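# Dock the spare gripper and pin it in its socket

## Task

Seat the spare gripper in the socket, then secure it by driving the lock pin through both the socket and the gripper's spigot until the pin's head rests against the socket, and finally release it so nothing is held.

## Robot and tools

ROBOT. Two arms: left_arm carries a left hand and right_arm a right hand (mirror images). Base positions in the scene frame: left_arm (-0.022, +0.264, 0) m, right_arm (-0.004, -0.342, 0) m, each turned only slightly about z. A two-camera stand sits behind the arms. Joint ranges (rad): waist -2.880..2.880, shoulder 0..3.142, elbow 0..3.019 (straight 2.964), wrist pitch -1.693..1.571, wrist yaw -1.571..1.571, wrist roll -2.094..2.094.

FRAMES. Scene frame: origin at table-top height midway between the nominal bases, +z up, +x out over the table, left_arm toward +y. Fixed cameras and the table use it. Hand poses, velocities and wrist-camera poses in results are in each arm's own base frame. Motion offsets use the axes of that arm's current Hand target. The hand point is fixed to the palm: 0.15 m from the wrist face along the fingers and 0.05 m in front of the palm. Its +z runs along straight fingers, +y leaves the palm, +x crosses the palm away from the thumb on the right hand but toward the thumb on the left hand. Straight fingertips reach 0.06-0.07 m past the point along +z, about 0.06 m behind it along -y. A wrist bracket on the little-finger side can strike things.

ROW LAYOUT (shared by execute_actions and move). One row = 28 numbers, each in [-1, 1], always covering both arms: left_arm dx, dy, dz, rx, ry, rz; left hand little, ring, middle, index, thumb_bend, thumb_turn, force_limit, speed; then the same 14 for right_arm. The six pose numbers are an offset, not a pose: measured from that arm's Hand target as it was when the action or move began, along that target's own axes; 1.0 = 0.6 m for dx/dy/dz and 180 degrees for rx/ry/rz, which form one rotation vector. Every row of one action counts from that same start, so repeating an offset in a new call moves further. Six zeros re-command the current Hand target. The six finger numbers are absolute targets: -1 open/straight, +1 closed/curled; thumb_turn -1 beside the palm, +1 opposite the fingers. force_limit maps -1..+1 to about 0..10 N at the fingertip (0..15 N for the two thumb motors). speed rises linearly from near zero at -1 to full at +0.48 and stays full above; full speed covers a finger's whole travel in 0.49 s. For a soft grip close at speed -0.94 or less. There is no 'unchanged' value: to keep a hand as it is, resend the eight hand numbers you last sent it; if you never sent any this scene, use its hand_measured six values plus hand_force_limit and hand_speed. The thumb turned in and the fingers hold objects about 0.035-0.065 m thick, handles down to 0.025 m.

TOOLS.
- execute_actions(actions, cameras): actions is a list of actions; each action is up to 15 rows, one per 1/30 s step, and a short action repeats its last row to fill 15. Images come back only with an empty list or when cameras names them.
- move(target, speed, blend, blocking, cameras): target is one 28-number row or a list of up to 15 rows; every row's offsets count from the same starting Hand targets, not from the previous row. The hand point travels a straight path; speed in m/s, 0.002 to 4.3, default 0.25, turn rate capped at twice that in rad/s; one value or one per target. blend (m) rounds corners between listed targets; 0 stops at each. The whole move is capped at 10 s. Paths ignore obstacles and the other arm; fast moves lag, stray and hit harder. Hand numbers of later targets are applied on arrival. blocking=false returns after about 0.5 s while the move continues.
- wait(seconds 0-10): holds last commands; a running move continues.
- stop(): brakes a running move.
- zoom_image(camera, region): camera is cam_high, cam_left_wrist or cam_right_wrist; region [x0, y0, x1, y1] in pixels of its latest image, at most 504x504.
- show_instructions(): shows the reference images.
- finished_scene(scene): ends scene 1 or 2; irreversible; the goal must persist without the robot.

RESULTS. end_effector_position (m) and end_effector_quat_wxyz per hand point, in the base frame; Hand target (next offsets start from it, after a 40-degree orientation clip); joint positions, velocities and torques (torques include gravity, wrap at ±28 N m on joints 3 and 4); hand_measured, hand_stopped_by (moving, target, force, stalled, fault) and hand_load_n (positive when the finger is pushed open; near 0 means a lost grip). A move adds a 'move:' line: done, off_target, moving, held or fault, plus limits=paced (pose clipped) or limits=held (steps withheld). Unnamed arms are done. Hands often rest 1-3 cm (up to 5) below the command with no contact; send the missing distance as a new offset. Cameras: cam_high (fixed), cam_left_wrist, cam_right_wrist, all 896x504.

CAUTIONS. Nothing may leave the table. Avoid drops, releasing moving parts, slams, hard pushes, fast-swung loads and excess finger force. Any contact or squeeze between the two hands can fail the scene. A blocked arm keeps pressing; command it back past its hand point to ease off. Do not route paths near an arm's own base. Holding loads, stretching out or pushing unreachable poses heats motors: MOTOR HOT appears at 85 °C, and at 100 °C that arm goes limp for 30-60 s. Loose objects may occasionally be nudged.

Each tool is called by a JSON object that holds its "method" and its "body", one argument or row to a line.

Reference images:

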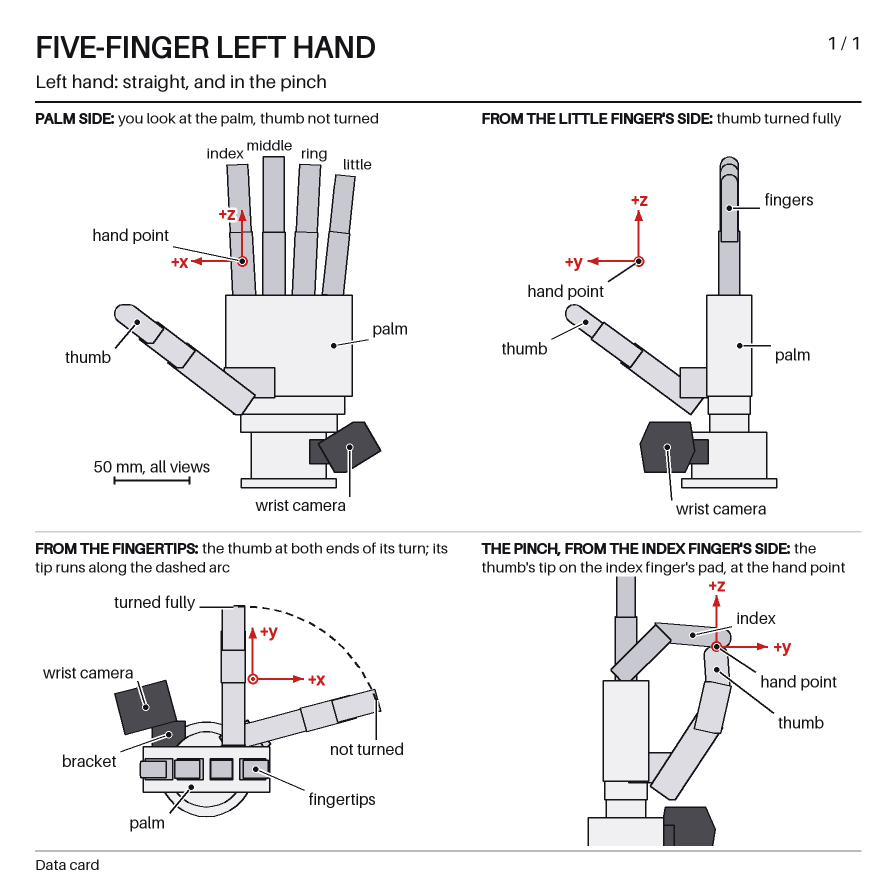

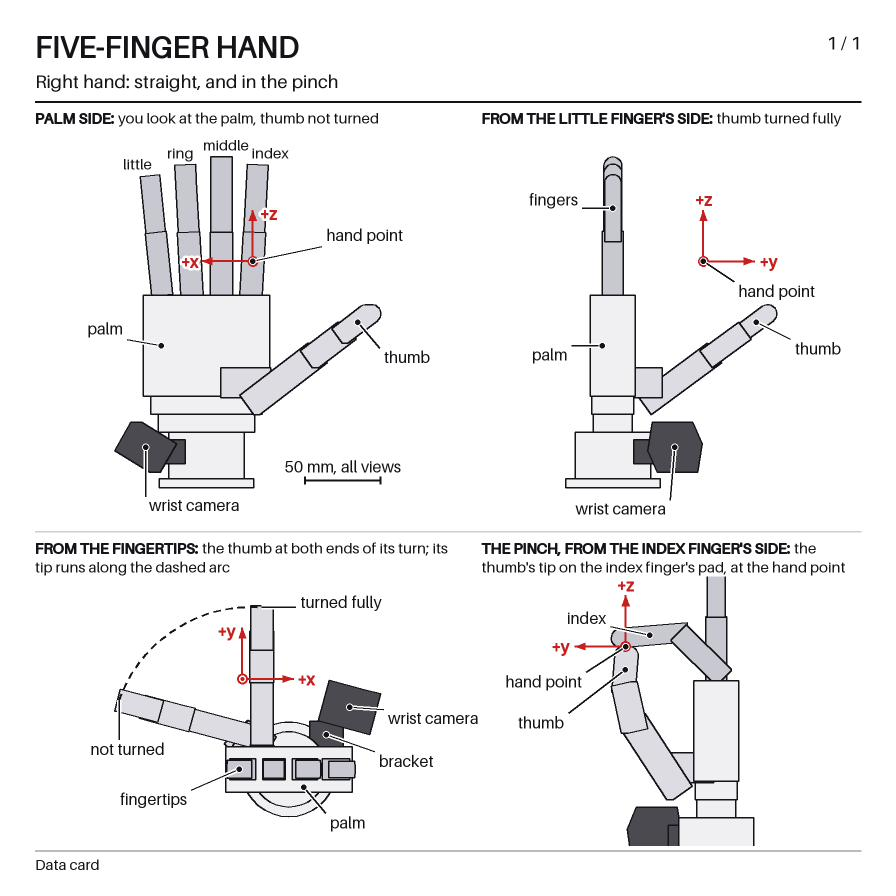

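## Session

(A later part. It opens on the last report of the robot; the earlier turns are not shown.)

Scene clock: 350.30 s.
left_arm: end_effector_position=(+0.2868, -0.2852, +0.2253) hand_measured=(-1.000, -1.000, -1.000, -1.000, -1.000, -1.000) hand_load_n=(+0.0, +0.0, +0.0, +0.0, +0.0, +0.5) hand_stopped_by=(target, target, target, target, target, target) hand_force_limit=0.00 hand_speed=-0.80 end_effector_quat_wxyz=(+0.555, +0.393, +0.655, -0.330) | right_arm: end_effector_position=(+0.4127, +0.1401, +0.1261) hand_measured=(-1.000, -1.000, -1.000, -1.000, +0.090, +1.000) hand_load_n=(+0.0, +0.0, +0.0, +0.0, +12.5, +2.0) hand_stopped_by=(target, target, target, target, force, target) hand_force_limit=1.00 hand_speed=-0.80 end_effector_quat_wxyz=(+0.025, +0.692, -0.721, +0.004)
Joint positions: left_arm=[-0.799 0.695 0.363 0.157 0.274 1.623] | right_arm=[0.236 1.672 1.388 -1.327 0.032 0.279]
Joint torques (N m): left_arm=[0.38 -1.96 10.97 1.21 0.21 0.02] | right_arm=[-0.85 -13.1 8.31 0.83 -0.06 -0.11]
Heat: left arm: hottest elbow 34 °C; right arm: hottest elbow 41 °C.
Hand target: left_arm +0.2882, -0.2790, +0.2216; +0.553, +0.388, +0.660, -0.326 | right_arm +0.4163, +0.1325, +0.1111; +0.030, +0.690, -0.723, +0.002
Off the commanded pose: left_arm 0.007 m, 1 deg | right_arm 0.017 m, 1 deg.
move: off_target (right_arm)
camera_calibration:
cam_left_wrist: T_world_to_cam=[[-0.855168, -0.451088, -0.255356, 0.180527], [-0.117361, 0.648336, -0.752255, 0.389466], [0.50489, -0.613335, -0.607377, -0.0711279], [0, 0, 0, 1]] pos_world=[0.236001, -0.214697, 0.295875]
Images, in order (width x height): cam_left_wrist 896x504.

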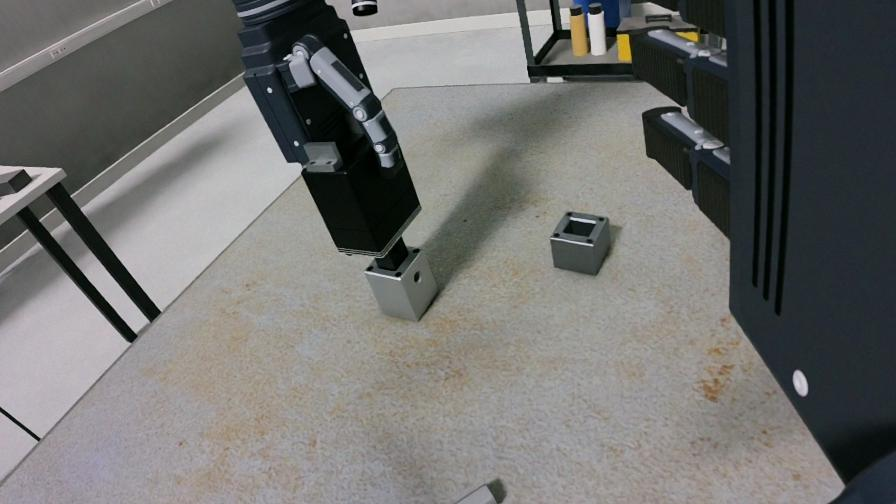

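{"method": "move", "body": {
  "target": [
    [0,0,0,0,0,0,-1,-1,-1,-1,-1,-1,0,-0.8,0.003,0.004,-0.0817,0,0,0,-1,-1,-1,-1,0.7,1,1,-0.8],
    [0,0,0,0,0,0,-1,-1,-1,-1,-1,-1,0,-0.8,0.001,-0.0005,0.0,0,0,0,-1,-1,-1,-1,0.7,1,1,-0.8]
  ],
  "speed": [0.08, 0.03],
  "cameras": ["cam_left_wrist"]
}}

{"method": "zoom_image", "body": {
  "camera": "cam_left_wrist",
  "region": [355, 235, 445, 325]
}}

Scene clock: 355.13 s.
left_arm: end_effector_position=(+0.2868, -0.2852, +0.2253) hand_measured=(-1.000, -1.000, -1.000, -1.000, -1.000, -1.000) hand_load_n=(+0.0, +0.0, +0.0, +0.0, +0.0, +0.0) hand_stopped_by=(target, target, target, target, target, target) hand_force_limit=0.00 hand_speed=-0.80 end_effector_quat_wxyz=(+0.555, +0.393, +0.655, -0.330) | right_arm: end_effector_position=(+0.4128, +0.1393, +0.1270) hand_measured=(-1.000, -1.000, -1.000, -1.000, +0.090, +1.000) hand_load_n=(+0.0, +0.0, +0.0, +0.0, +12.0, +1.5) hand_stopped_by=(target, target, target, target, force, target) hand_force_limit=1.00 hand_speed=-0.80 end_effector_quat_wxyz=(+0.025, +0.693, -0.720, +0.002)
Joint positions: left_arm=[-0.799 0.695 0.363 0.157 0.274 1.623] | right_arm=[0.234 1.672 1.391 -1.33 0.03 0.273]
Joint torques (N m): left_arm=[0.32 -2.08 10.88 1.18 0.21 0.01] | right_arm=[-0.91 -13.45 8.1 1.01 -0.02 -0.09]
Heat: left arm: hottest elbow 34 °C; right arm: hottest elbow 41 °C.
Hand target: left_arm +0.2882, -0.2790, +0.2216; +0.553, +0.388, +0.660, -0.326 | right_arm +0.4166, +0.1319, +0.1111; +0.030, +0.690, -0.723, +0.002
Off the commanded pose: left_arm 0.007 m, 1 deg | right_arm 0.018 m, 1 deg.
move: off_target (right_arm)
camera_calibration:
cam_left_wrist: T_world_to_cam=[[-0.855168, -0.451088, -0.255356, 0.180527], [-0.117361, 0.648336, -0.752255, 0.389466], [0.50489, -0.613335, -0.607377, -0.0711279], [0, 0, 0, 1]] pos_world=[0.236001, -0.214697, 0.295875]
Images, in order (width x height): cam_left_wrist 896x504.

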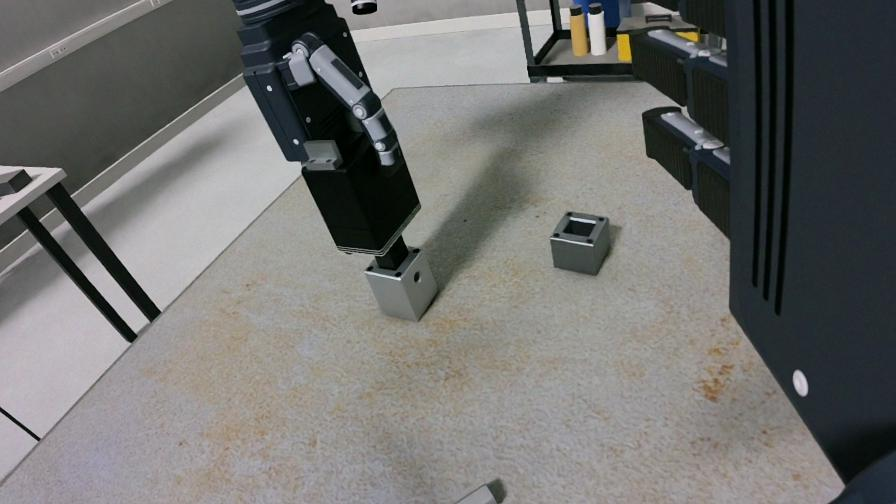

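Scaled by 5.600 from the camera's 896x504 image, which has a finer 1280x720 frame.

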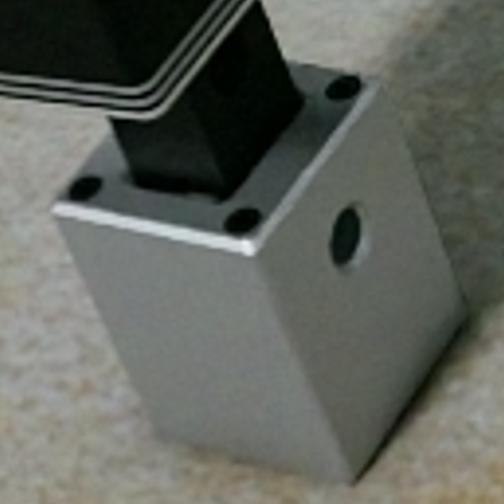

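{"method": "zoom_image", "body": {
  "camera": "cam_left_wrist",
  "region": [365, 235, 425, 285]
}}

Scaled by 8.400 from the camera's 896x504 image, which has a finer 1280x720 frame.

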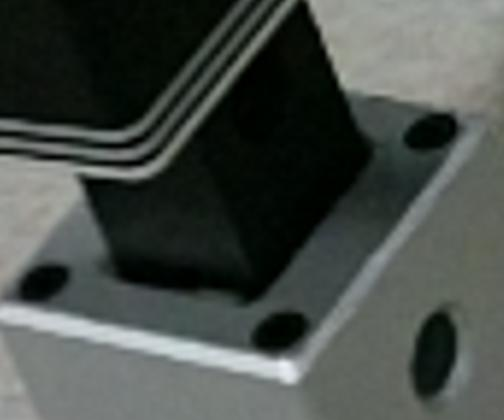

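{"method": "move", "body": {
  "target": [
    [0,0,0,0,0,0,-1,-1,-1,-1,-1,-1,0,-0.8,0.003,0.004,-0.09,0,0,0,-1,-1,-1,-1,0.7,1,1,-0.8],
    [0,0,0,0,0,0,-1,-1,-1,-1,-1,-1,0,-0.8,0.0012,-0.001,-0.0133,0,0,0,-1,-1,-1,-1,0.7,1,1,-0.8]
  ],
  "speed": [0.08, 0.04],
  "cameras": ["cam_left_wrist"]
}}

{"method": "zoom_image", "body": {
  "camera": "cam_left_wrist",
  "region": [365, 235, 425, 285]
}}

Scene clock: 366.30 s.
left_arm: end_effector_position=(+0.2868, -0.2852, +0.2253) hand_measured=(-1.000, -1.000, -1.000, -1.000, -1.000, -1.000) hand_load_n=(+0.0, +0.0, -0.5, +0.0, +0.0, +0.0) hand_stopped_by=(target, target, target, target, target, target) hand_force_limit=0.00 hand_speed=-0.80 end_effector_quat_wxyz=(+0.555, +0.393, +0.655, -0.330) | right_arm: end_effector_position=(+0.4156, +0.1383, +0.1291) hand_measured=(-1.000, -1.000, -1.000, -1.000, +0.090, +1.000) hand_load_n=(+0.0, +0.0, +0.0, +0.0, +12.5, +1.5) hand_stopped_by=(target, target, target, target, force, target) hand_force_limit=1.00 hand_speed=-0.80 end_effector_quat_wxyz=(+0.025, +0.693, -0.721, +0.005)
Joint positions: left_arm=[-0.799 0.695 0.363 0.157 0.274 1.623] | right_arm=[0.233 1.674 1.399 -1.334 0.034 0.272]
Joint torques (N m): left_arm=[0.38 -2.08 10.95 1.16 0.21 0.03] | right_arm=[-0.91 -13.57 8.91 0.35 -0.16 -0.1]
Heat: left arm: hottest elbow 34 °C; right arm: hottest elbow 41 °C.
Hand target: left_arm +0.2882, -0.2790, +0.2216; +0.553, +0.388, +0.660, -0.326 | right_arm +0.4176, +0.1315, +0.1191; +0.030, +0.690, -0.723, +0.002
Off the commanded pose: left_arm 0.007 m, 1 deg | right_arm 0.012 m, 1 deg.
move: off_target (right_arm)
camera_calibration:
cam_left_wrist: T_world_to_cam=[[-0.855168, -0.451088, -0.255356, 0.180527], [-0.117361, 0.648336, -0.752255, 0.389466], [0.50489, -0.613335, -0.607377, -0.0711279], [0, 0, 0, 1]] pos_world=[0.236001, -0.214697, 0.295875]
Images, in order (width x height): cam_left_wrist 896x504.

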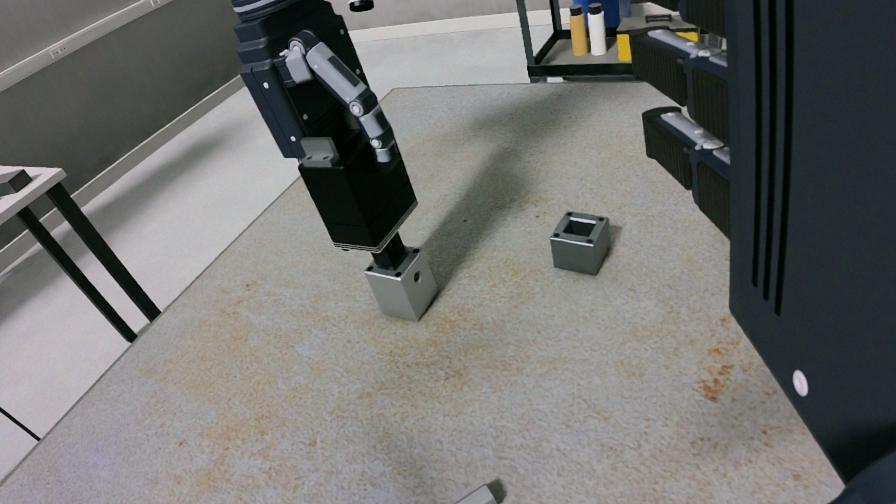

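Scaled by 8.400 from the camera's 896x504 image, which has a finer 1280x720 frame.

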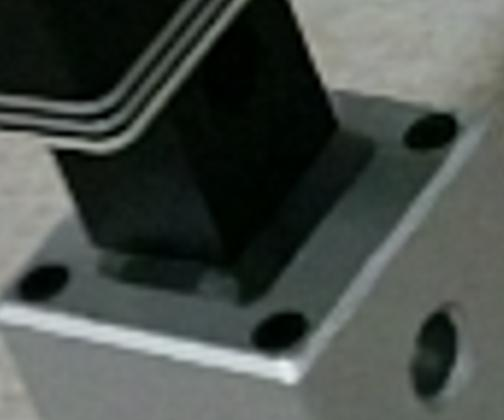

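{"method": "move", "body": {
  "target": [
    [0,0,0,0,0,0,-1,-1,-1,-1,-1,-1,0,-0.8,-0.022,0.0038,0.0,0,0,0,-1,-1,-1,-1,0.7,1,1,-0.8],
    [0,0,0,0,0,0,-1,-1,-1,-1,-1,-1,0,-0.8,-0.022,0.0038,0.015,0,0,0,-1,-1,-1,-1,0.7,1,1,-0.8]
  ],
  "speed": [0.03, 0.03],
  "cameras": ["cam_left_wrist"]
}}

{"method": "zoom_image", "body": {
  "camera": "cam_left_wrist",
  "region": [365, 235, 425, 285]
}}

Scene clock: 371.13 s.
left_arm: end_effector_position=(+0.2868, -0.2852, +0.2253) hand_measured=(-1.000, -1.000, -1.000, -1.000, -1.000, -1.000) hand_load_n=(+0.0, +0.0, +0.0, +0.0, +0.0, +0.0) hand_stopped_by=(target, target, target, target, target, target) hand_force_limit=0.00 hand_speed=-0.80 end_effector_quat_wxyz=(+0.555, +0.393, +0.655, -0.330) | right_arm: end_effector_position=(+0.4161, +0.1390, +0.1283) hand_measured=(-1.000, -1.000, -1.000, -1.000, +0.090, +1.000) hand_load_n=(+0.0, +0.0, +0.0, +0.0, +12.0, +1.5) hand_stopped_by=(target, target, target, target, force, target) hand_force_limit=1.00 hand_speed=-0.80 end_effector_quat_wxyz=(+0.024, +0.690, -0.724, +0.005)
Joint positions: left_arm=[-0.799 0.695 0.363 0.157 0.274 1.623] | right_arm=[0.233 1.674 1.398 -1.33 0.033 0.281]
Joint torques (N m): left_arm=[0.15 -2.08 10.93 1.17 0.21 0.03] | right_arm=[1.73 -12.75 7.88 1.14 -0.18 0.1]
Heat: left arm: hottest elbow 34 °C; right arm: hottest elbow 41 °C.
Hand target: left_arm +0.2882, -0.2790, +0.2216; +0.553, +0.388, +0.660, -0.326 | right_arm +0.4154, +0.1444, +0.1096; +0.030, +0.690, -0.723, +0.002
Off the commanded pose: left_arm 0.007 m, 1 deg | right_arm 0.019 m, 1 deg.
move: off_target (right_arm)
camera_calibration:
cam_left_wrist: T_world_to_cam=[[-0.855168, -0.451088, -0.255356, 0.180527], [-0.117361, 0.648336, -0.752255, 0.389466], [0.50489, -0.613335, -0.607377, -0.0711279], [0, 0, 0, 1]] pos_world=[0.236001, -0.214697, 0.295875]
Images, in order (width x height): cam_left_wrist 896x504.

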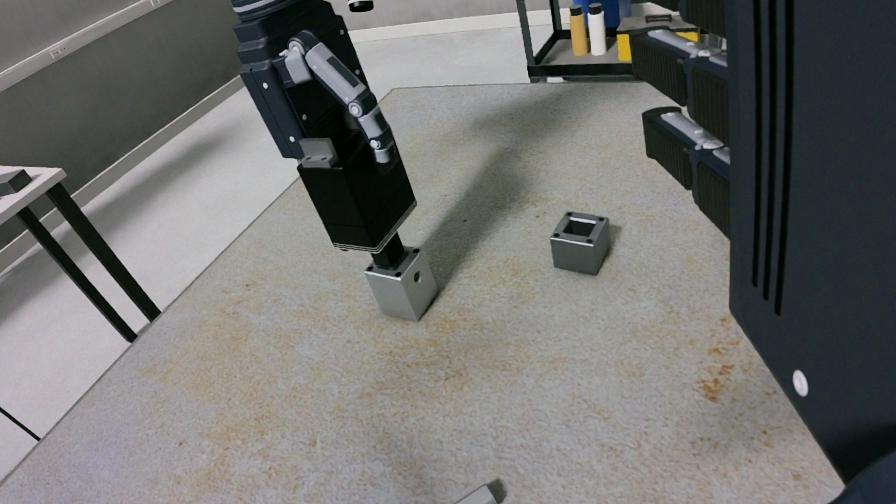

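Scaled by 8.400 from the camera's 896x504 image, which has a finer 1280x720 frame.

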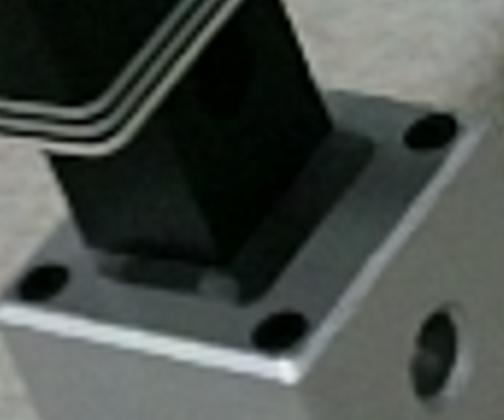

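{"method": "move", "body": {
  "target": [
    [0,0,0,0,0,0,-1,-1,-1,-1,-1,-1,0,-0.8,-0.0018,0.0068,-0.0833,0,0,0,-1,-1,-1,-1,0.7,1,1,-0.8],
    [0,0,0,0,0,0,-1,-1,-1,-1,-1,-1,0,-0.8,-0.0055,0.0018,-0.0077,0,0,0,-1,-1,-1,-1,0.7,1,1,-0.8]
  ],
  "speed": [0.08, 0.04],
  "cameras": ["cam_left_wrist"]
}}

{"method": "zoom_image", "body": {
  "camera": "cam_left_wrist",
  "region": [365, 235, 425, 285]
}}

Scene clock: 382.53 s.
left_arm: end_effector_position=(+0.2868, -0.2852, +0.2253) hand_measured=(-1.000, -1.000, -1.000, -1.000, -1.000, -1.000) hand_load_n=(+0.0, +0.0, +0.0, +0.0, +0.0, +0.0) hand_stopped_by=(target, target, target, target, target, target) hand_force_limit=0.00 hand_speed=-0.80 end_effector_quat_wxyz=(+0.555, +0.393, +0.655, -0.330) | right_arm: end_effector_position=(+0.4132, +0.1415, +0.1274) hand_measured=(-1.000, -1.000, -1.000, -1.000, +0.090, +1.000) hand_load_n=(+0.0, +0.0, +0.0, +0.0, +12.5, +1.5) hand_stopped_by=(target, target, target, target, force, target) hand_force_limit=1.00 hand_speed=-0.80 end_effector_quat_wxyz=(+0.028, +0.688, -0.725, +0.002)
Joint positions: left_arm=[-0.799 0.695 0.363 0.157 0.274 1.623] | right_arm=[0.237 1.676 1.396 -1.337 0.031 0.291]
Joint torques (N m): left_arm=[0.32 -2.08 10.95 1.18 0.21 0.02] | right_arm=[2.2 -12.98 8.65 0.84 -0.09 0.07]
Heat: left arm: hottest elbow 34 °C; right arm: hottest elbow 40 °C.
Hand target: left_arm +0.2882, -0.2790, +0.2216; +0.553, +0.388, +0.660, -0.326 | right_arm +0.4147, +0.1479, +0.1140; +0.030, +0.690, -0.723, +0.002
Off the commanded pose: left_arm 0.007 m, 1 deg | right_arm 0.015 m, 0 deg.
move: off_target (right_arm)
camera_calibration:
cam_left_wrist: T_world_to_cam=[[-0.855168, -0.451088, -0.255356, 0.180527], [-0.117361, 0.648336, -0.752255, 0.389466], [0.50489, -0.613335, -0.607377, -0.0711279], [0, 0, 0, 1]] pos_world=[0.236001, -0.214697, 0.295875]
Images, in order (width x height): cam_left_wrist 896x504.

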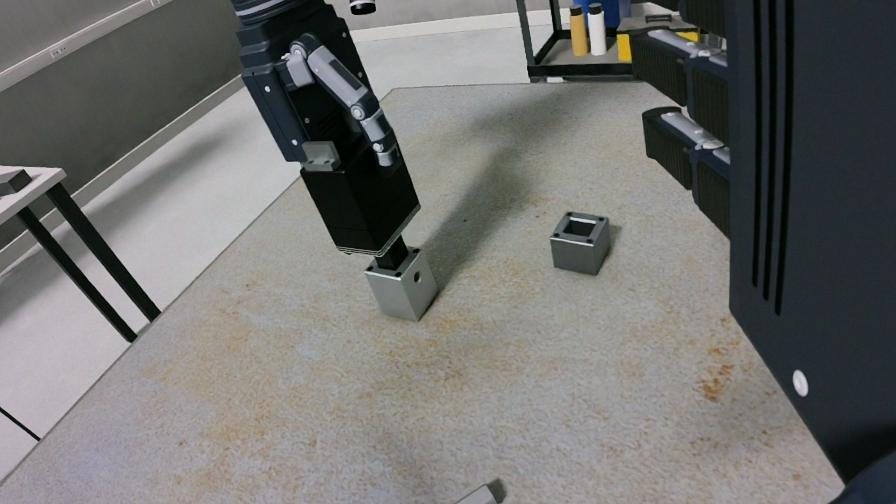

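Scaled by 8.400 from the camera's 896x504 image, which has a finer 1280x720 frame.

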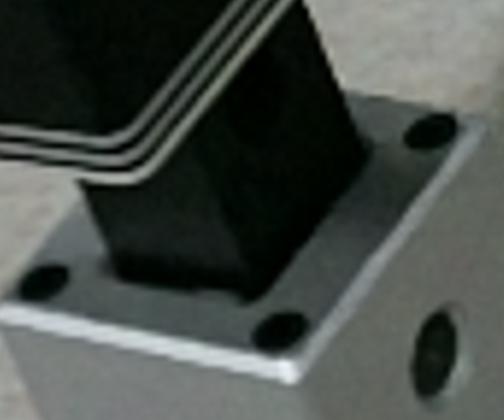

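{"method": "zoom_image", "body": {
  "camera": "cam_left_wrist",
  "region": [290, 150, 430, 280]
}}

{"method": "zoom_image", "body": {
  "camera": "cam_left_wrist",
  "region": [355, 235, 445, 325]
}}

Scaled by 3.600 from the camera's 896x504 image, which has a finer 1280x720 frame.

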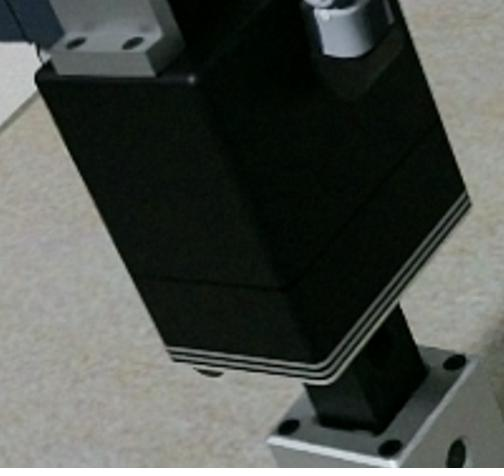

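Scaled by 5.600 from the camera's 896x504 image, which has a finer 1280x720 frame.

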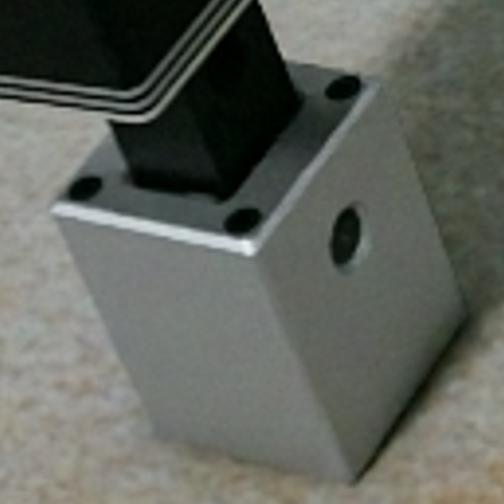

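{"method": "move", "body": {
  "target": [
    [0,0,0,0,0,0,-1,-1,-1,-1,-1,-1,0,-0.8,-0.0012,0.0077,-0.0765,0.006,0.0115,0.0067,-1,-1,-1,-1,0.7,1,1,-0.8],
    [0,0,0,0,0,0,-1,-1,-1,-1,-1,-1,0,-0.8,-0.0048,0.0012,0.0015,0.006,0.0115,0.0067,-1,-1,-1,-1,0.7,1,1,-0.8]
  ],
  "speed": [0.08, 0.04],
  "cameras": ["cam_left_wrist"]
}}

{"method": "zoom_image", "body": {
  "camera": "cam_left_wrist",
  "region": [365, 235, 425, 285]
}}

{"method": "zoom_image", "body": {
  "camera": "cam_left_wrist",
  "region": [290, 150, 430, 280]
}}

Scene clock: 409.57 s.
left_arm: end_effector_position=(+0.2868, -0.2852, +0.2253) hand_measured=(-1.000, -1.000, -1.000, -1.000, -1.000, -1.000) hand_load_n=(+0.0, +0.0, +0.0, +0.0, +0.0, +0.0) hand_stopped_by=(target, target, target, target, target, target) hand_force_limit=0.00 hand_speed=-0.80 end_effector_quat_wxyz=(+0.555, +0.393, +0.655, -0.330) | right_arm: end_effector_position=(+0.4159, +0.1448, +0.1280) hand_measured=(-1.000, -1.000, -1.000, -1.000, +0.090, +1.000) hand_load_n=(+0.0, +0.0, +0.0, +0.0, +12.0, +1.5) hand_stopped_by=(target, target, target, target, force, target) hand_force_limit=1.00 hand_speed=-0.80 end_effector_quat_wxyz=(+0.031, +0.680, -0.732, +0.023)
Joint positions: left_arm=[-0.799 0.695 0.363 0.157 0.274 1.623] | right_arm=[0.257 1.67 1.397 -1.33 0.07 0.331]
Joint torques (N m): left_arm=[0.32 -2.08 10.95 1.2 0.22 0.01] | right_arm=[2.2 -13.33 8.13 0.79 -0.08 0.05]
Heat: left arm: hottest elbow 34 °C; right arm: hottest elbow 40 °C.
Hand target: left_arm +0.2882, -0.2790, +0.2216; +0.553, +0.388, +0.660, -0.326 | right_arm +0.4141, +0.1509, +0.1132; +0.036, +0.683, -0.729, +0.021
Off the commanded pose: left_arm 0.007 m, 1 deg | right_arm 0.016 m, 1 deg.
move: off_target (right_arm)
camera_calibration:
cam_left_wrist: T_world_to_cam=[[-0.855168, -0.451088, -0.255356, 0.180527], [-0.117361, 0.648336, -0.752255, 0.389466], [0.50489, -0.613335, -0.607377, -0.0711279], [0, 0, 0, 1]] pos_world=[0.236001, -0.214697, 0.295875]
Images, in order (width x height): cam_left_wrist 896x504.

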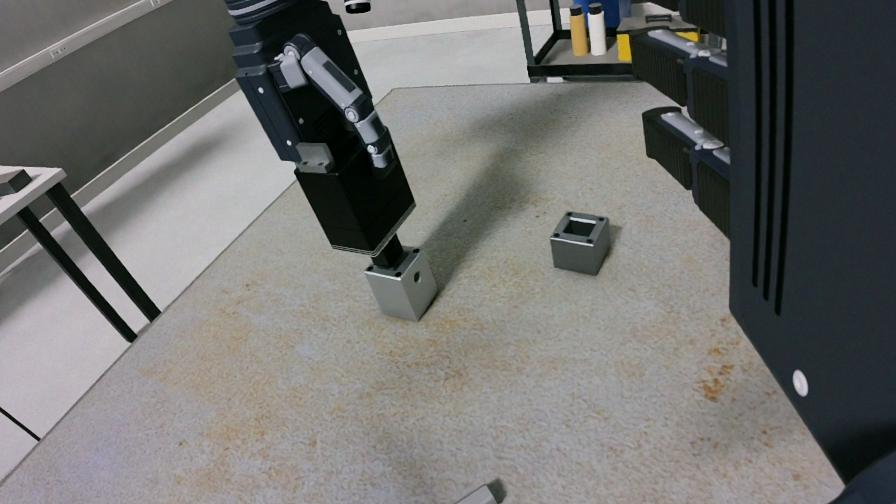

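Scaled by 8.400 from the camera's 896x504 image, which has a finer 1280x720 frame.

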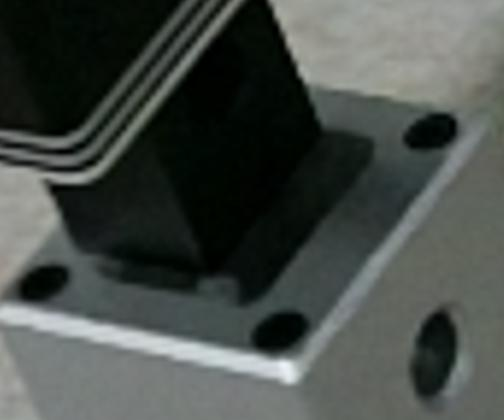

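Scaled by 3.600 from the camera's 896x504 image, which has a finer 1280x720 frame.

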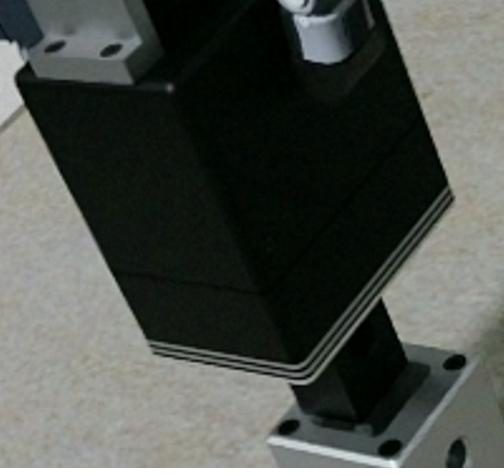

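{"method": "move", "body": {
  "target": [0,0,0,0,0,0,-1,-1,-1,-1,-1,-1,0,-0.8,0.002,0.0138,-0.0143,0,0,0,-1,-1,-1,-1,0.7,1,1,-0.8],
  "speed": 0.03,
  "cameras": ["cam_left_wrist"]
}}

{"method": "zoom_image", "body": {
  "camera": "cam_left_wrist",
  "region": [365, 235, 425, 285]
}}

Scene clock: 413.73 s.
left_arm: end_effector_position=(+0.2868, -0.2852, +0.2253) hand_measured=(-1.000, -1.000, -1.000, -1.000, -1.000, -1.000) hand_load_n=(+0.0, +0.0, +0.0, +0.0, +0.0, +0.0) hand_stopped_by=(target, target, target, target, target, target) hand_force_limit=0.00 hand_speed=-0.80 end_effector_quat_wxyz=(+0.555, +0.393, +0.655, -0.330) | right_arm: end_effector_position=(+0.4142, +0.1446, +0.1279) hand_measured=(-1.000, -1.000, -1.000, -1.000, +0.090, +1.000) hand_load_n=(+0.0, +0.0, +0.0, +0.0, +12.0, +1.5) hand_stopped_by=(target, target, target, target, force, target) hand_force_limit=1.00 hand_speed=-0.80 end_effector_quat_wxyz=(+0.030, +0.679, -0.733, +0.024)
Joint positions: left_arm=[-0.799 0.695 0.363 0.157 0.274 1.623] | right_arm=[0.257 1.665 1.39 -1.327 0.071 0.336]
Joint torques (N m): left_arm=[0.5 -2.08 10.93 1.18 0.22 0.02] | right_arm=[2.14 -14.97 7.88 0.05 -0.08 0.07]
Heat: left arm: hottest elbow 34 °C; right arm: hottest elbow 40 °C.
Hand target: left_arm +0.2882, -0.2790, +0.2216; +0.553, +0.388, +0.660, -0.326 | right_arm +0.4060, +0.1509, +0.1220; +0.036, +0.683, -0.730, +0.021
Off the commanded pose: left_arm 0.007 m, 1 deg | right_arm 0.012 m, 1 deg.
move: off_target (right_arm)
camera_calibration:
cam_left_wrist: T_world_to_cam=[[-0.855168, -0.451088, -0.255356, 0.180527], [-0.117361, 0.648336, -0.752255, 0.389466], [0.50489, -0.613335, -0.607377, -0.0711279], [0, 0, 0, 1]] pos_world=[0.236001, -0.214697, 0.295875]
Images, in order (width x height): cam_left_wrist 896x504.

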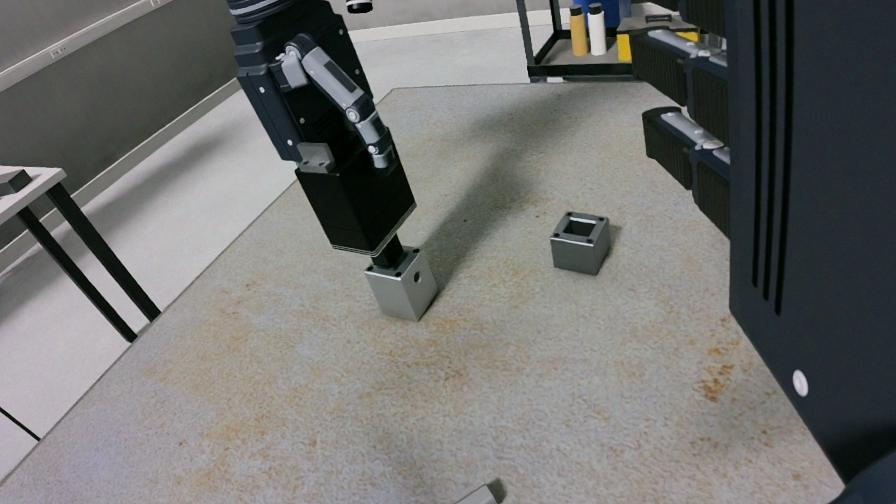

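Scaled by 8.400 from the camera's 896x504 image, which has a finer 1280x720 frame.

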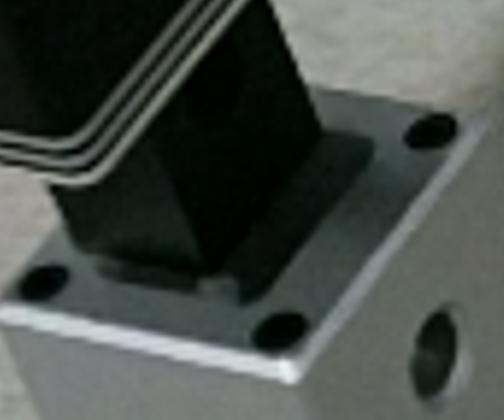

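{"method": "move", "body": {
  "target": [
    [0,0,0,0,0,0,-1,-1,-1,-1,-1,-1,0,-0.8,0.0023,-0.0018,-0.0717,0,0,0,-1,-1,-1,-1,0.7,1,1,-0.8],
    [0,0,0,0,0,0,-1,-1,-1,-1,-1,-1,0,-0.8,-0.004,-0.0093,-0.0005,0,0,0,-1,-1,-1,-1,0.7,1,1,-0.8]
  ],
  "speed": [0.08, 0.04],
  "cameras": ["cam_left_wrist"]
}}

{"method": "zoom_image", "body": {
  "camera": "cam_left_wrist",
  "region": [365, 235, 425, 285]
}}

{"method": "zoom_image", "body": {
  "camera": "cam_left_wrist",
  "region": [290, 150, 430, 280]
}}

Scene clock: 420.93 s.
left_arm: end_effector_position=(+0.2868, -0.2852, +0.2253) hand_measured=(-1.000, -1.000, -1.000, -1.000, -1.000, -1.000) hand_load_n=(+0.0, +0.0, +0.0, +0.0, +0.0, +0.0) hand_stopped_by=(target, target, target, target, target, target) hand_force_limit=0.00 hand_speed=-0.80 end_effector_quat_wxyz=(+0.555, +0.393, +0.655, -0.330) | right_arm: end_effector_position=(+0.4113, +0.1464, +0.1270) hand_measured=(-1.000, -1.000, -1.000, -1.000, +0.090, +1.000) hand_load_n=(+0.0, +0.0, +0.0, +0.5, +12.0, +1.5) hand_stopped_by=(target, target, target, target, force, target) hand_force_limit=1.00 hand_speed=-0.80 end_effector_quat_wxyz=(+0.036, +0.679, -0.733, +0.021)
Joint positions: left_arm=[-0.799 0.695 0.363 0.157 0.274 1.623] | right_arm=[0.262 1.668 1.39 -1.336 0.071 0.339]
Joint torques (N m): left_arm=[0.09 -1.96 10.95 1.14 0.21 0.02] | right_arm=[2.02 -14.04 9.47 0.28 -0.09 0.02]
Heat: left arm: hottest elbow 34 °C; right arm: hottest elbow 40 °C.
Hand target: left_arm +0.2882, -0.2790, +0.2216; +0.553, +0.388, +0.660, -0.326 | right_arm +0.4118, +0.1530, +0.1219; +0.036, +0.683, -0.730, +0.021
Off the commanded pose: left_arm 0.007 m, 1 deg | right_arm 0.008 m, 0 deg.
move: done
camera_calibration:
cam_left_wrist: T_world_to_cam=[[-0.855168, -0.451088, -0.255356, 0.180527], [-0.117361, 0.648336, -0.752255, 0.389466], [0.50489, -0.613335, -0.607377, -0.0711279], [0, 0, 0, 1]] pos_world=[0.236001, -0.214697, 0.295875]
Images, in order (width x height): cam_left_wrist 896x504.

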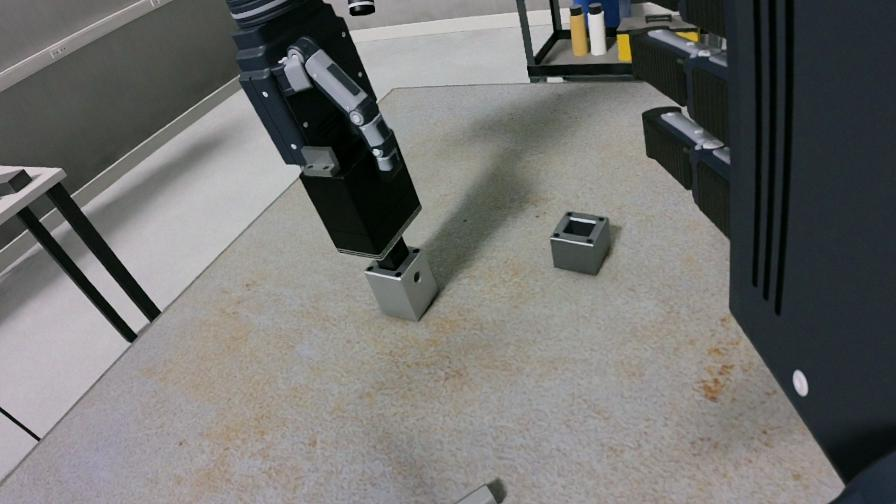

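Scaled by 8.400 from the camera's 896x504 image, which has a finer 1280x720 frame.

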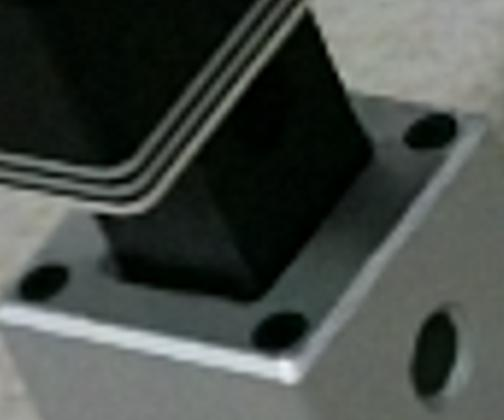

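Scaled by 3.600 from the camera's 896x504 image, which has a finer 1280x720 frame.

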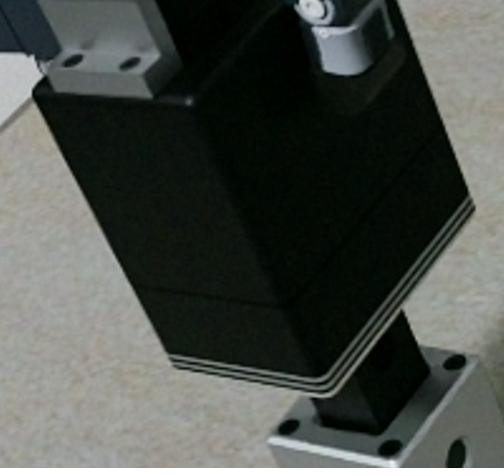

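{"method": "move", "body": {
  "target": [0,0,0,0,0,0,-1,-1,-1,-1,-1,-1,0,-0.8,-0.0015,-0.0043,0.0283,0,0,0,-1,-1,-1,-1,0.7,1,1,-0.8],
  "speed": 0.03,
  "cameras": ["cam_left_wrist"]
}}

{"method": "zoom_image", "body": {
  "camera": "cam_left_wrist",
  "region": [365, 235, 425, 285]
}}

Scene clock: 425.93 s.
left_arm: end_effector_position=(+0.2868, -0.2852, +0.2253) hand_measured=(-1.000, -1.000, -1.000, -1.000, -1.000, -1.000) hand_load_n=(+0.0, +0.0, +0.0, +0.0, +0.0, +0.0) hand_stopped_by=(target, target, target, target, target, target) hand_force_limit=0.00 hand_speed=-0.80 end_effector_quat_wxyz=(+0.555, +0.393, +0.655, -0.330) | right_arm: end_effector_position=(+0.4121, +0.1467, +0.1109) hand_measured=(-1.000, -1.000, -1.000, -1.000, +0.090, +1.000) hand_load_n=(+0.0, -0.5, +0.0, +0.0, +12.0, +1.5) hand_stopped_by=(target, target, target, target, force, target) hand_force_limit=1.00 hand_speed=-0.80 end_effector_quat_wxyz=(+0.038, +0.679, -0.732, +0.020)
Joint positions: left_arm=[-0.799 0.695 0.363 0.157 0.274 1.623] | right_arm=[0.262 1.687 1.369 -1.302 0.071 0.339]
Joint torques (N m): left_arm=[0.32 -1.96 10.96 1.21 0.21 0.02] | right_arm=[1.55 -14.1 9.24 0.5 -0.09 0.03]
Heat: left arm: hottest elbow 34 °C; right arm: hottest elbow 40 °C.
Hand target: left_arm +0.2882, -0.2790, +0.2216; +0.553, +0.388, +0.660, -0.326 | right_arm +0.4139, +0.1523, +0.1049; +0.036, +0.683, -0.730, +0.021
Off the commanded pose: left_arm 0.007 m, 1 deg | right_arm 0.008 m, 1 deg.
move: done
camera_calibration:
cam_left_wrist: T_world_to_cam=[[-0.855168, -0.451088, -0.255356, 0.180527], [-0.117361, 0.648336, -0.752255, 0.389466], [0.50489, -0.613335, -0.607377, -0.0711279], [0, 0, 0, 1]] pos_world=[0.236001, -0.214697, 0.295875]
Images, in order (width x height): cam_left_wrist 896x504.

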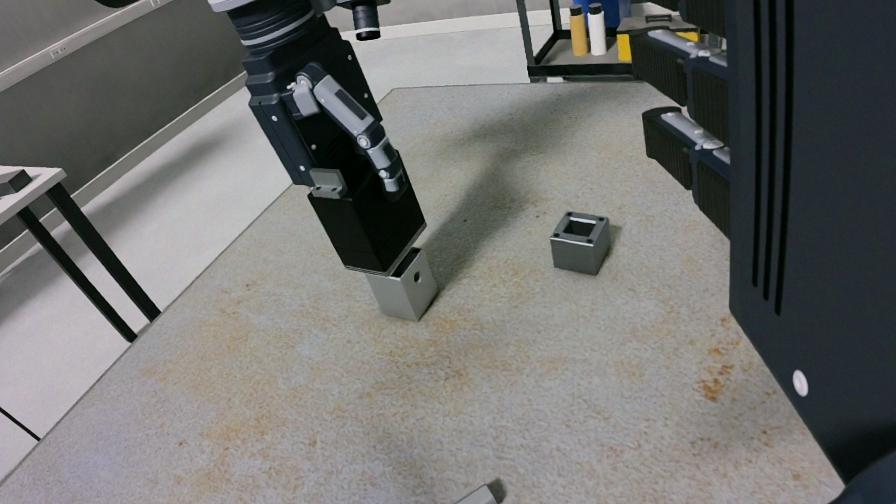

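Scaled by 8.400 from the camera's 896x504 image, which has a finer 1280x720 frame.

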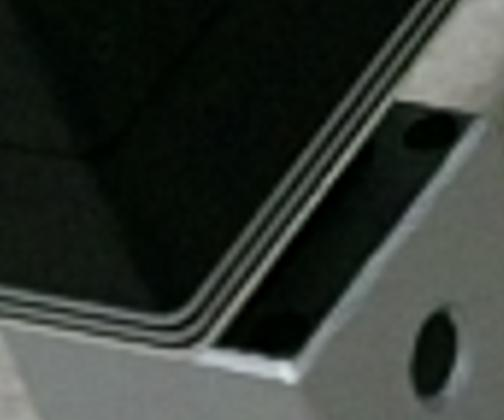

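{"method": "move", "body": {
  "target": [0,0,0,0,0,0,-1,-1,-1,-1,-1,-1,0,-0.8,0,-0.001,0.035,0,0,0,-1,-1,-1,-1,0.7,1,1,-0.8],
  "speed": 0.03,
  "cameras": ["cam_left_wrist", "cam_right_wrist"]
}}

{"method": "zoom_image", "body": {
  "camera": "cam_left_wrist",
  "region": [300, 170, 450, 330]
}}

Scene clock: 430.13 s.
left_arm: end_effector_position=(+0.2868, -0.2852, +0.2253) hand_measured=(-1.000, -1.000, -1.000, -1.000, -1.000, -1.000) hand_load_n=(+0.0, +0.0, +0.0, +0.0, +0.0, +0.0) hand_stopped_by=(target, target, target, target, target, target) hand_force_limit=0.00 hand_speed=-0.80 end_effector_quat_wxyz=(+0.555, +0.393, +0.655, -0.330) | right_arm: end_effector_position=(+0.4115, +0.1464, +0.1036) hand_measured=(-1.000, -1.000, -1.000, -1.000, +0.090, +1.000) hand_load_n=(+0.0, +0.0, +0.0, -0.5, +12.5, +1.5) hand_stopped_by=(target, target, target, target, force, target) hand_force_limit=1.00 hand_speed=-0.80 end_effector_quat_wxyz=(+0.035, +0.680, -0.732, +0.021)
Joint positions: left_arm=[-0.799 0.695 0.363 0.157 0.274 1.623] | right_arm=[0.262 1.687 1.35 -1.277 0.071 0.337]
Joint torques (N m): left_arm=[0.44 -2.2 10.91 1.2 0.22 0.02] | right_arm=[1.2 -12.75 7.72 1.5 -0.08 0.01]
Heat: left arm: hottest elbow 34 °C; right arm: hottest elbow 40 °C.
Hand target: left_arm +0.2882, -0.2790, +0.2216; +0.553, +0.388, +0.660, -0.326 | right_arm +0.4140, +0.1506, +0.0840; +0.036, +0.683, -0.730, +0.021
Off the commanded pose: left_arm 0.007 m, 1 deg | right_arm 0.020 m, 0 deg.
move: off_target (right_arm)
camera_calibration:
cam_left_wrist: T_world_to_cam=[[-0.855168, -0.451088, -0.255356, 0.180527], [-0.117361, 0.648336, -0.752255, 0.389466], [0.50489, -0.613335, -0.607377, -0.0711279], [0, 0, 0, 1]] pos_world=[0.236001, -0.214697, 0.295875]
cam_right_wrist: T_world_to_cam=[[-0.977517, -0.210826, -0.00356929, 0.434467], [-0.193239, 0.888944, 0.415256, -0.0904063], [-0.0843737, 0.406609, -0.909698, 0.184611], [0, 0, 0, 1]] pos_world=[0.422805, 0.0968986, 0.207032]
Images, in order (width x height): cam_left_wrist 896x504, cam_right_wrist 896x504.

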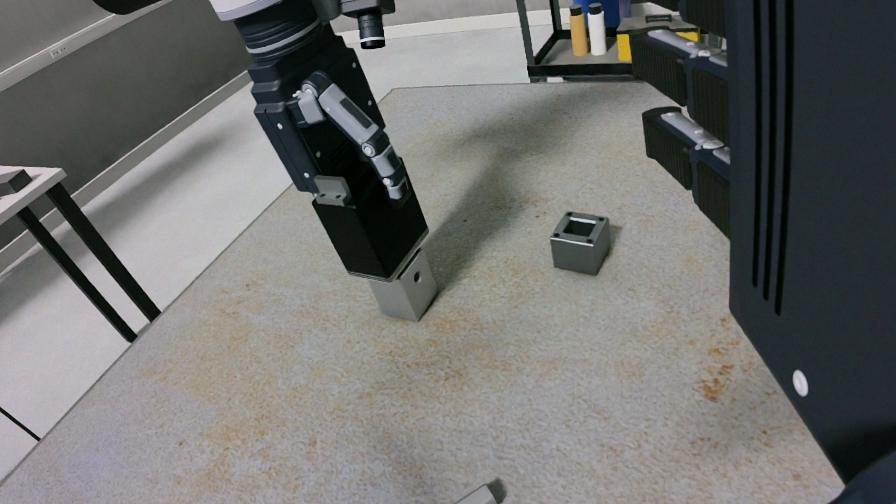

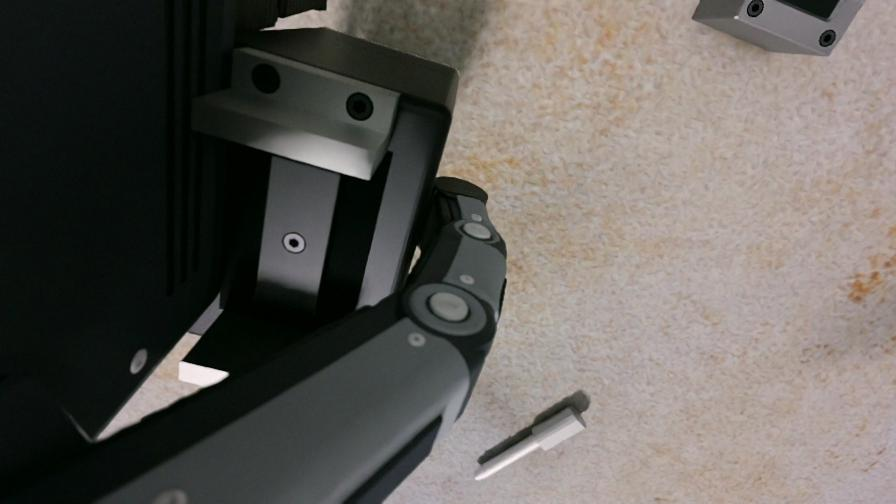

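Scaled by 3.150 from the camera's 896x504 image, which has a finer 1280x720 frame.

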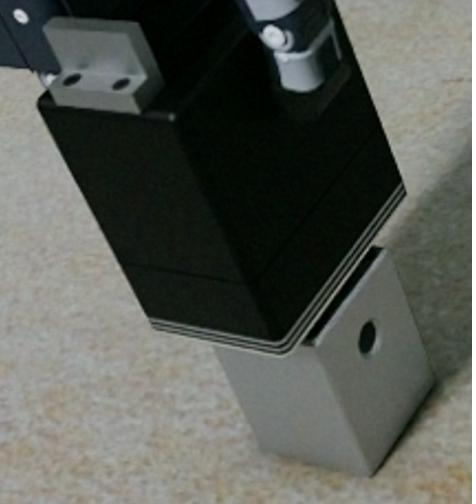

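{"method": "move", "body": {
  "target": [0,0,0,0,0,0,-1,-1,-1,-1,-1,-1,0,-0.8,0.0035,0.001,0.03,0,0,0,-1,-1,-1,-1,0.7,1,1,-0.8],
  "speed": 0.04,
  "cameras": ["cam_left_wrist", "cam_right_wrist"]
}}

{"method": "zoom_image", "body": {
  "camera": "cam_left_wrist",
  "region": [300, 170, 450, 330]
}}

Scene clock: 434.40 s.
left_arm: end_effector_position=(+0.2868, -0.2852, +0.2253) hand_measured=(-1.000, -1.000, -1.000, -1.000, -1.000, -1.000) hand_load_n=(-0.5, +0.0, +0.0, +0.0, +0.0, +0.0) hand_stopped_by=(target, target, target, target, target, target) hand_force_limit=0.00 hand_speed=-0.80 end_effector_quat_wxyz=(+0.555, +0.393, +0.655, -0.330) | right_arm: end_effector_position=(+0.4104, +0.1460, +0.0967) hand_measured=(-1.000, -1.000, -1.000, -1.000, +0.090, +1.000) hand_load_n=(-0.5, +0.0, -0.5, +0.0, +12.5, +1.0) hand_stopped_by=(target, target, target, target, force, target) hand_force_limit=1.00 hand_speed=-0.80 end_effector_quat_wxyz=(+0.028, +0.681, -0.732, +0.025)
Joint positions: left_arm=[-0.799 0.695 0.363 0.157 0.274 1.623] | right_arm=[0.262 1.679 1.323 -1.242 0.071 0.336]
Joint torques (N m): left_arm=[0.44 -2.14 10.92 1.21 0.21 0.02] | right_arm=[0.32 -11.11 7.12 1.83 -0.09 -0.07]
Heat: left arm: hottest elbow 34 °C; right arm: hottest elbow 40 °C.
Hand target: left_arm +0.2882, -0.2790, +0.2216; +0.553, +0.388, +0.660, -0.326 | right_arm +0.4128, +0.1471, +0.0662; +0.036, +0.683, -0.730, +0.021
Off the commanded pose: left_arm 0.007 m, 1 deg | right_arm 0.031 m, 1 deg.
move: off_target (right_arm)
camera_calibration:
cam_left_wrist: T_world_to_cam=[[-0.855168, -0.451088, -0.255356, 0.180527], [-0.117361, 0.648336, -0.752255, 0.389466], [0.50489, -0.613335, -0.607377, -0.0711279], [0, 0, 0, 1]] pos_world=[0.236001, -0.214697, 0.295875]
cam_right_wrist: T_world_to_cam=[[-0.976923, -0.212699, -0.0195028, 0.434824], [-0.20141, 0.886963, 0.41561, -0.0837721], [-0.0711016, 0.409947, -0.909334, 0.172459], [0, 0, 0, 1]] pos_world=[0.420179, 0.0960906, 0.20012]
Images, in order (width x height): cam_left_wrist 896x504, cam_right_wrist 896x504.

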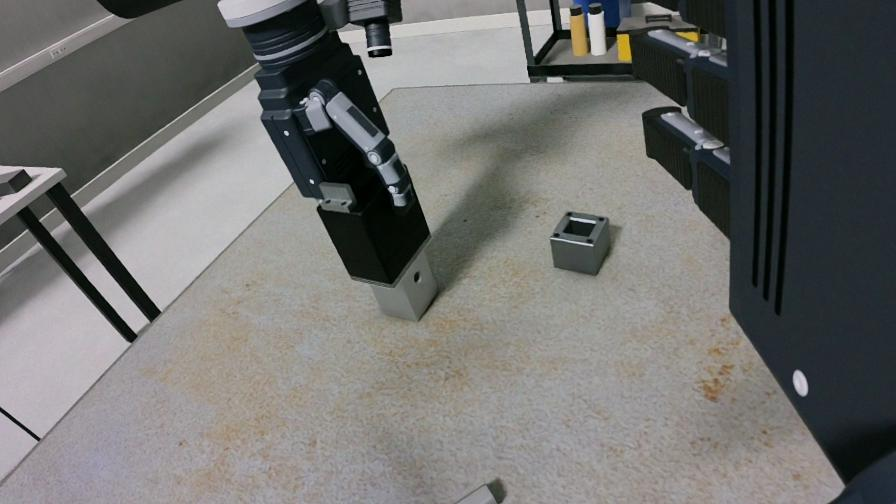

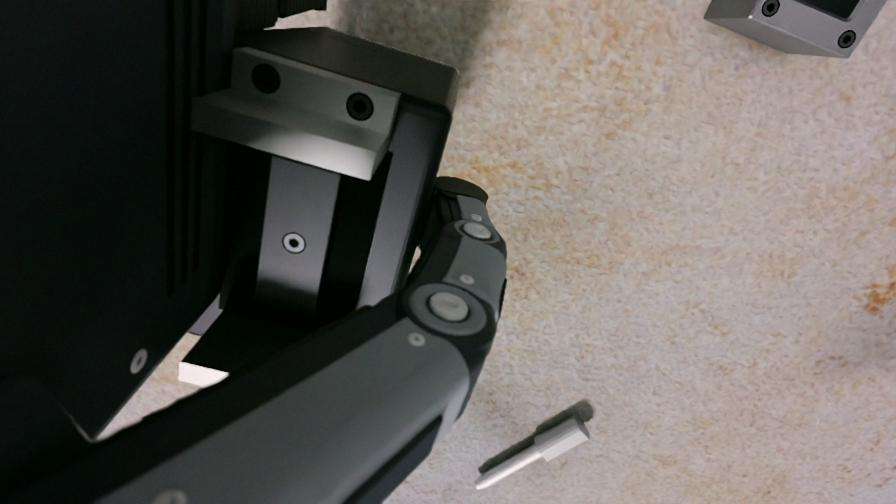

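Scaled by 3.150 from the camera's 896x504 image, which has a finer 1280x720 frame.

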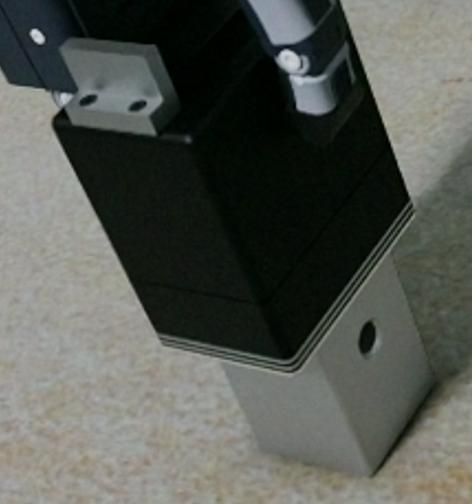

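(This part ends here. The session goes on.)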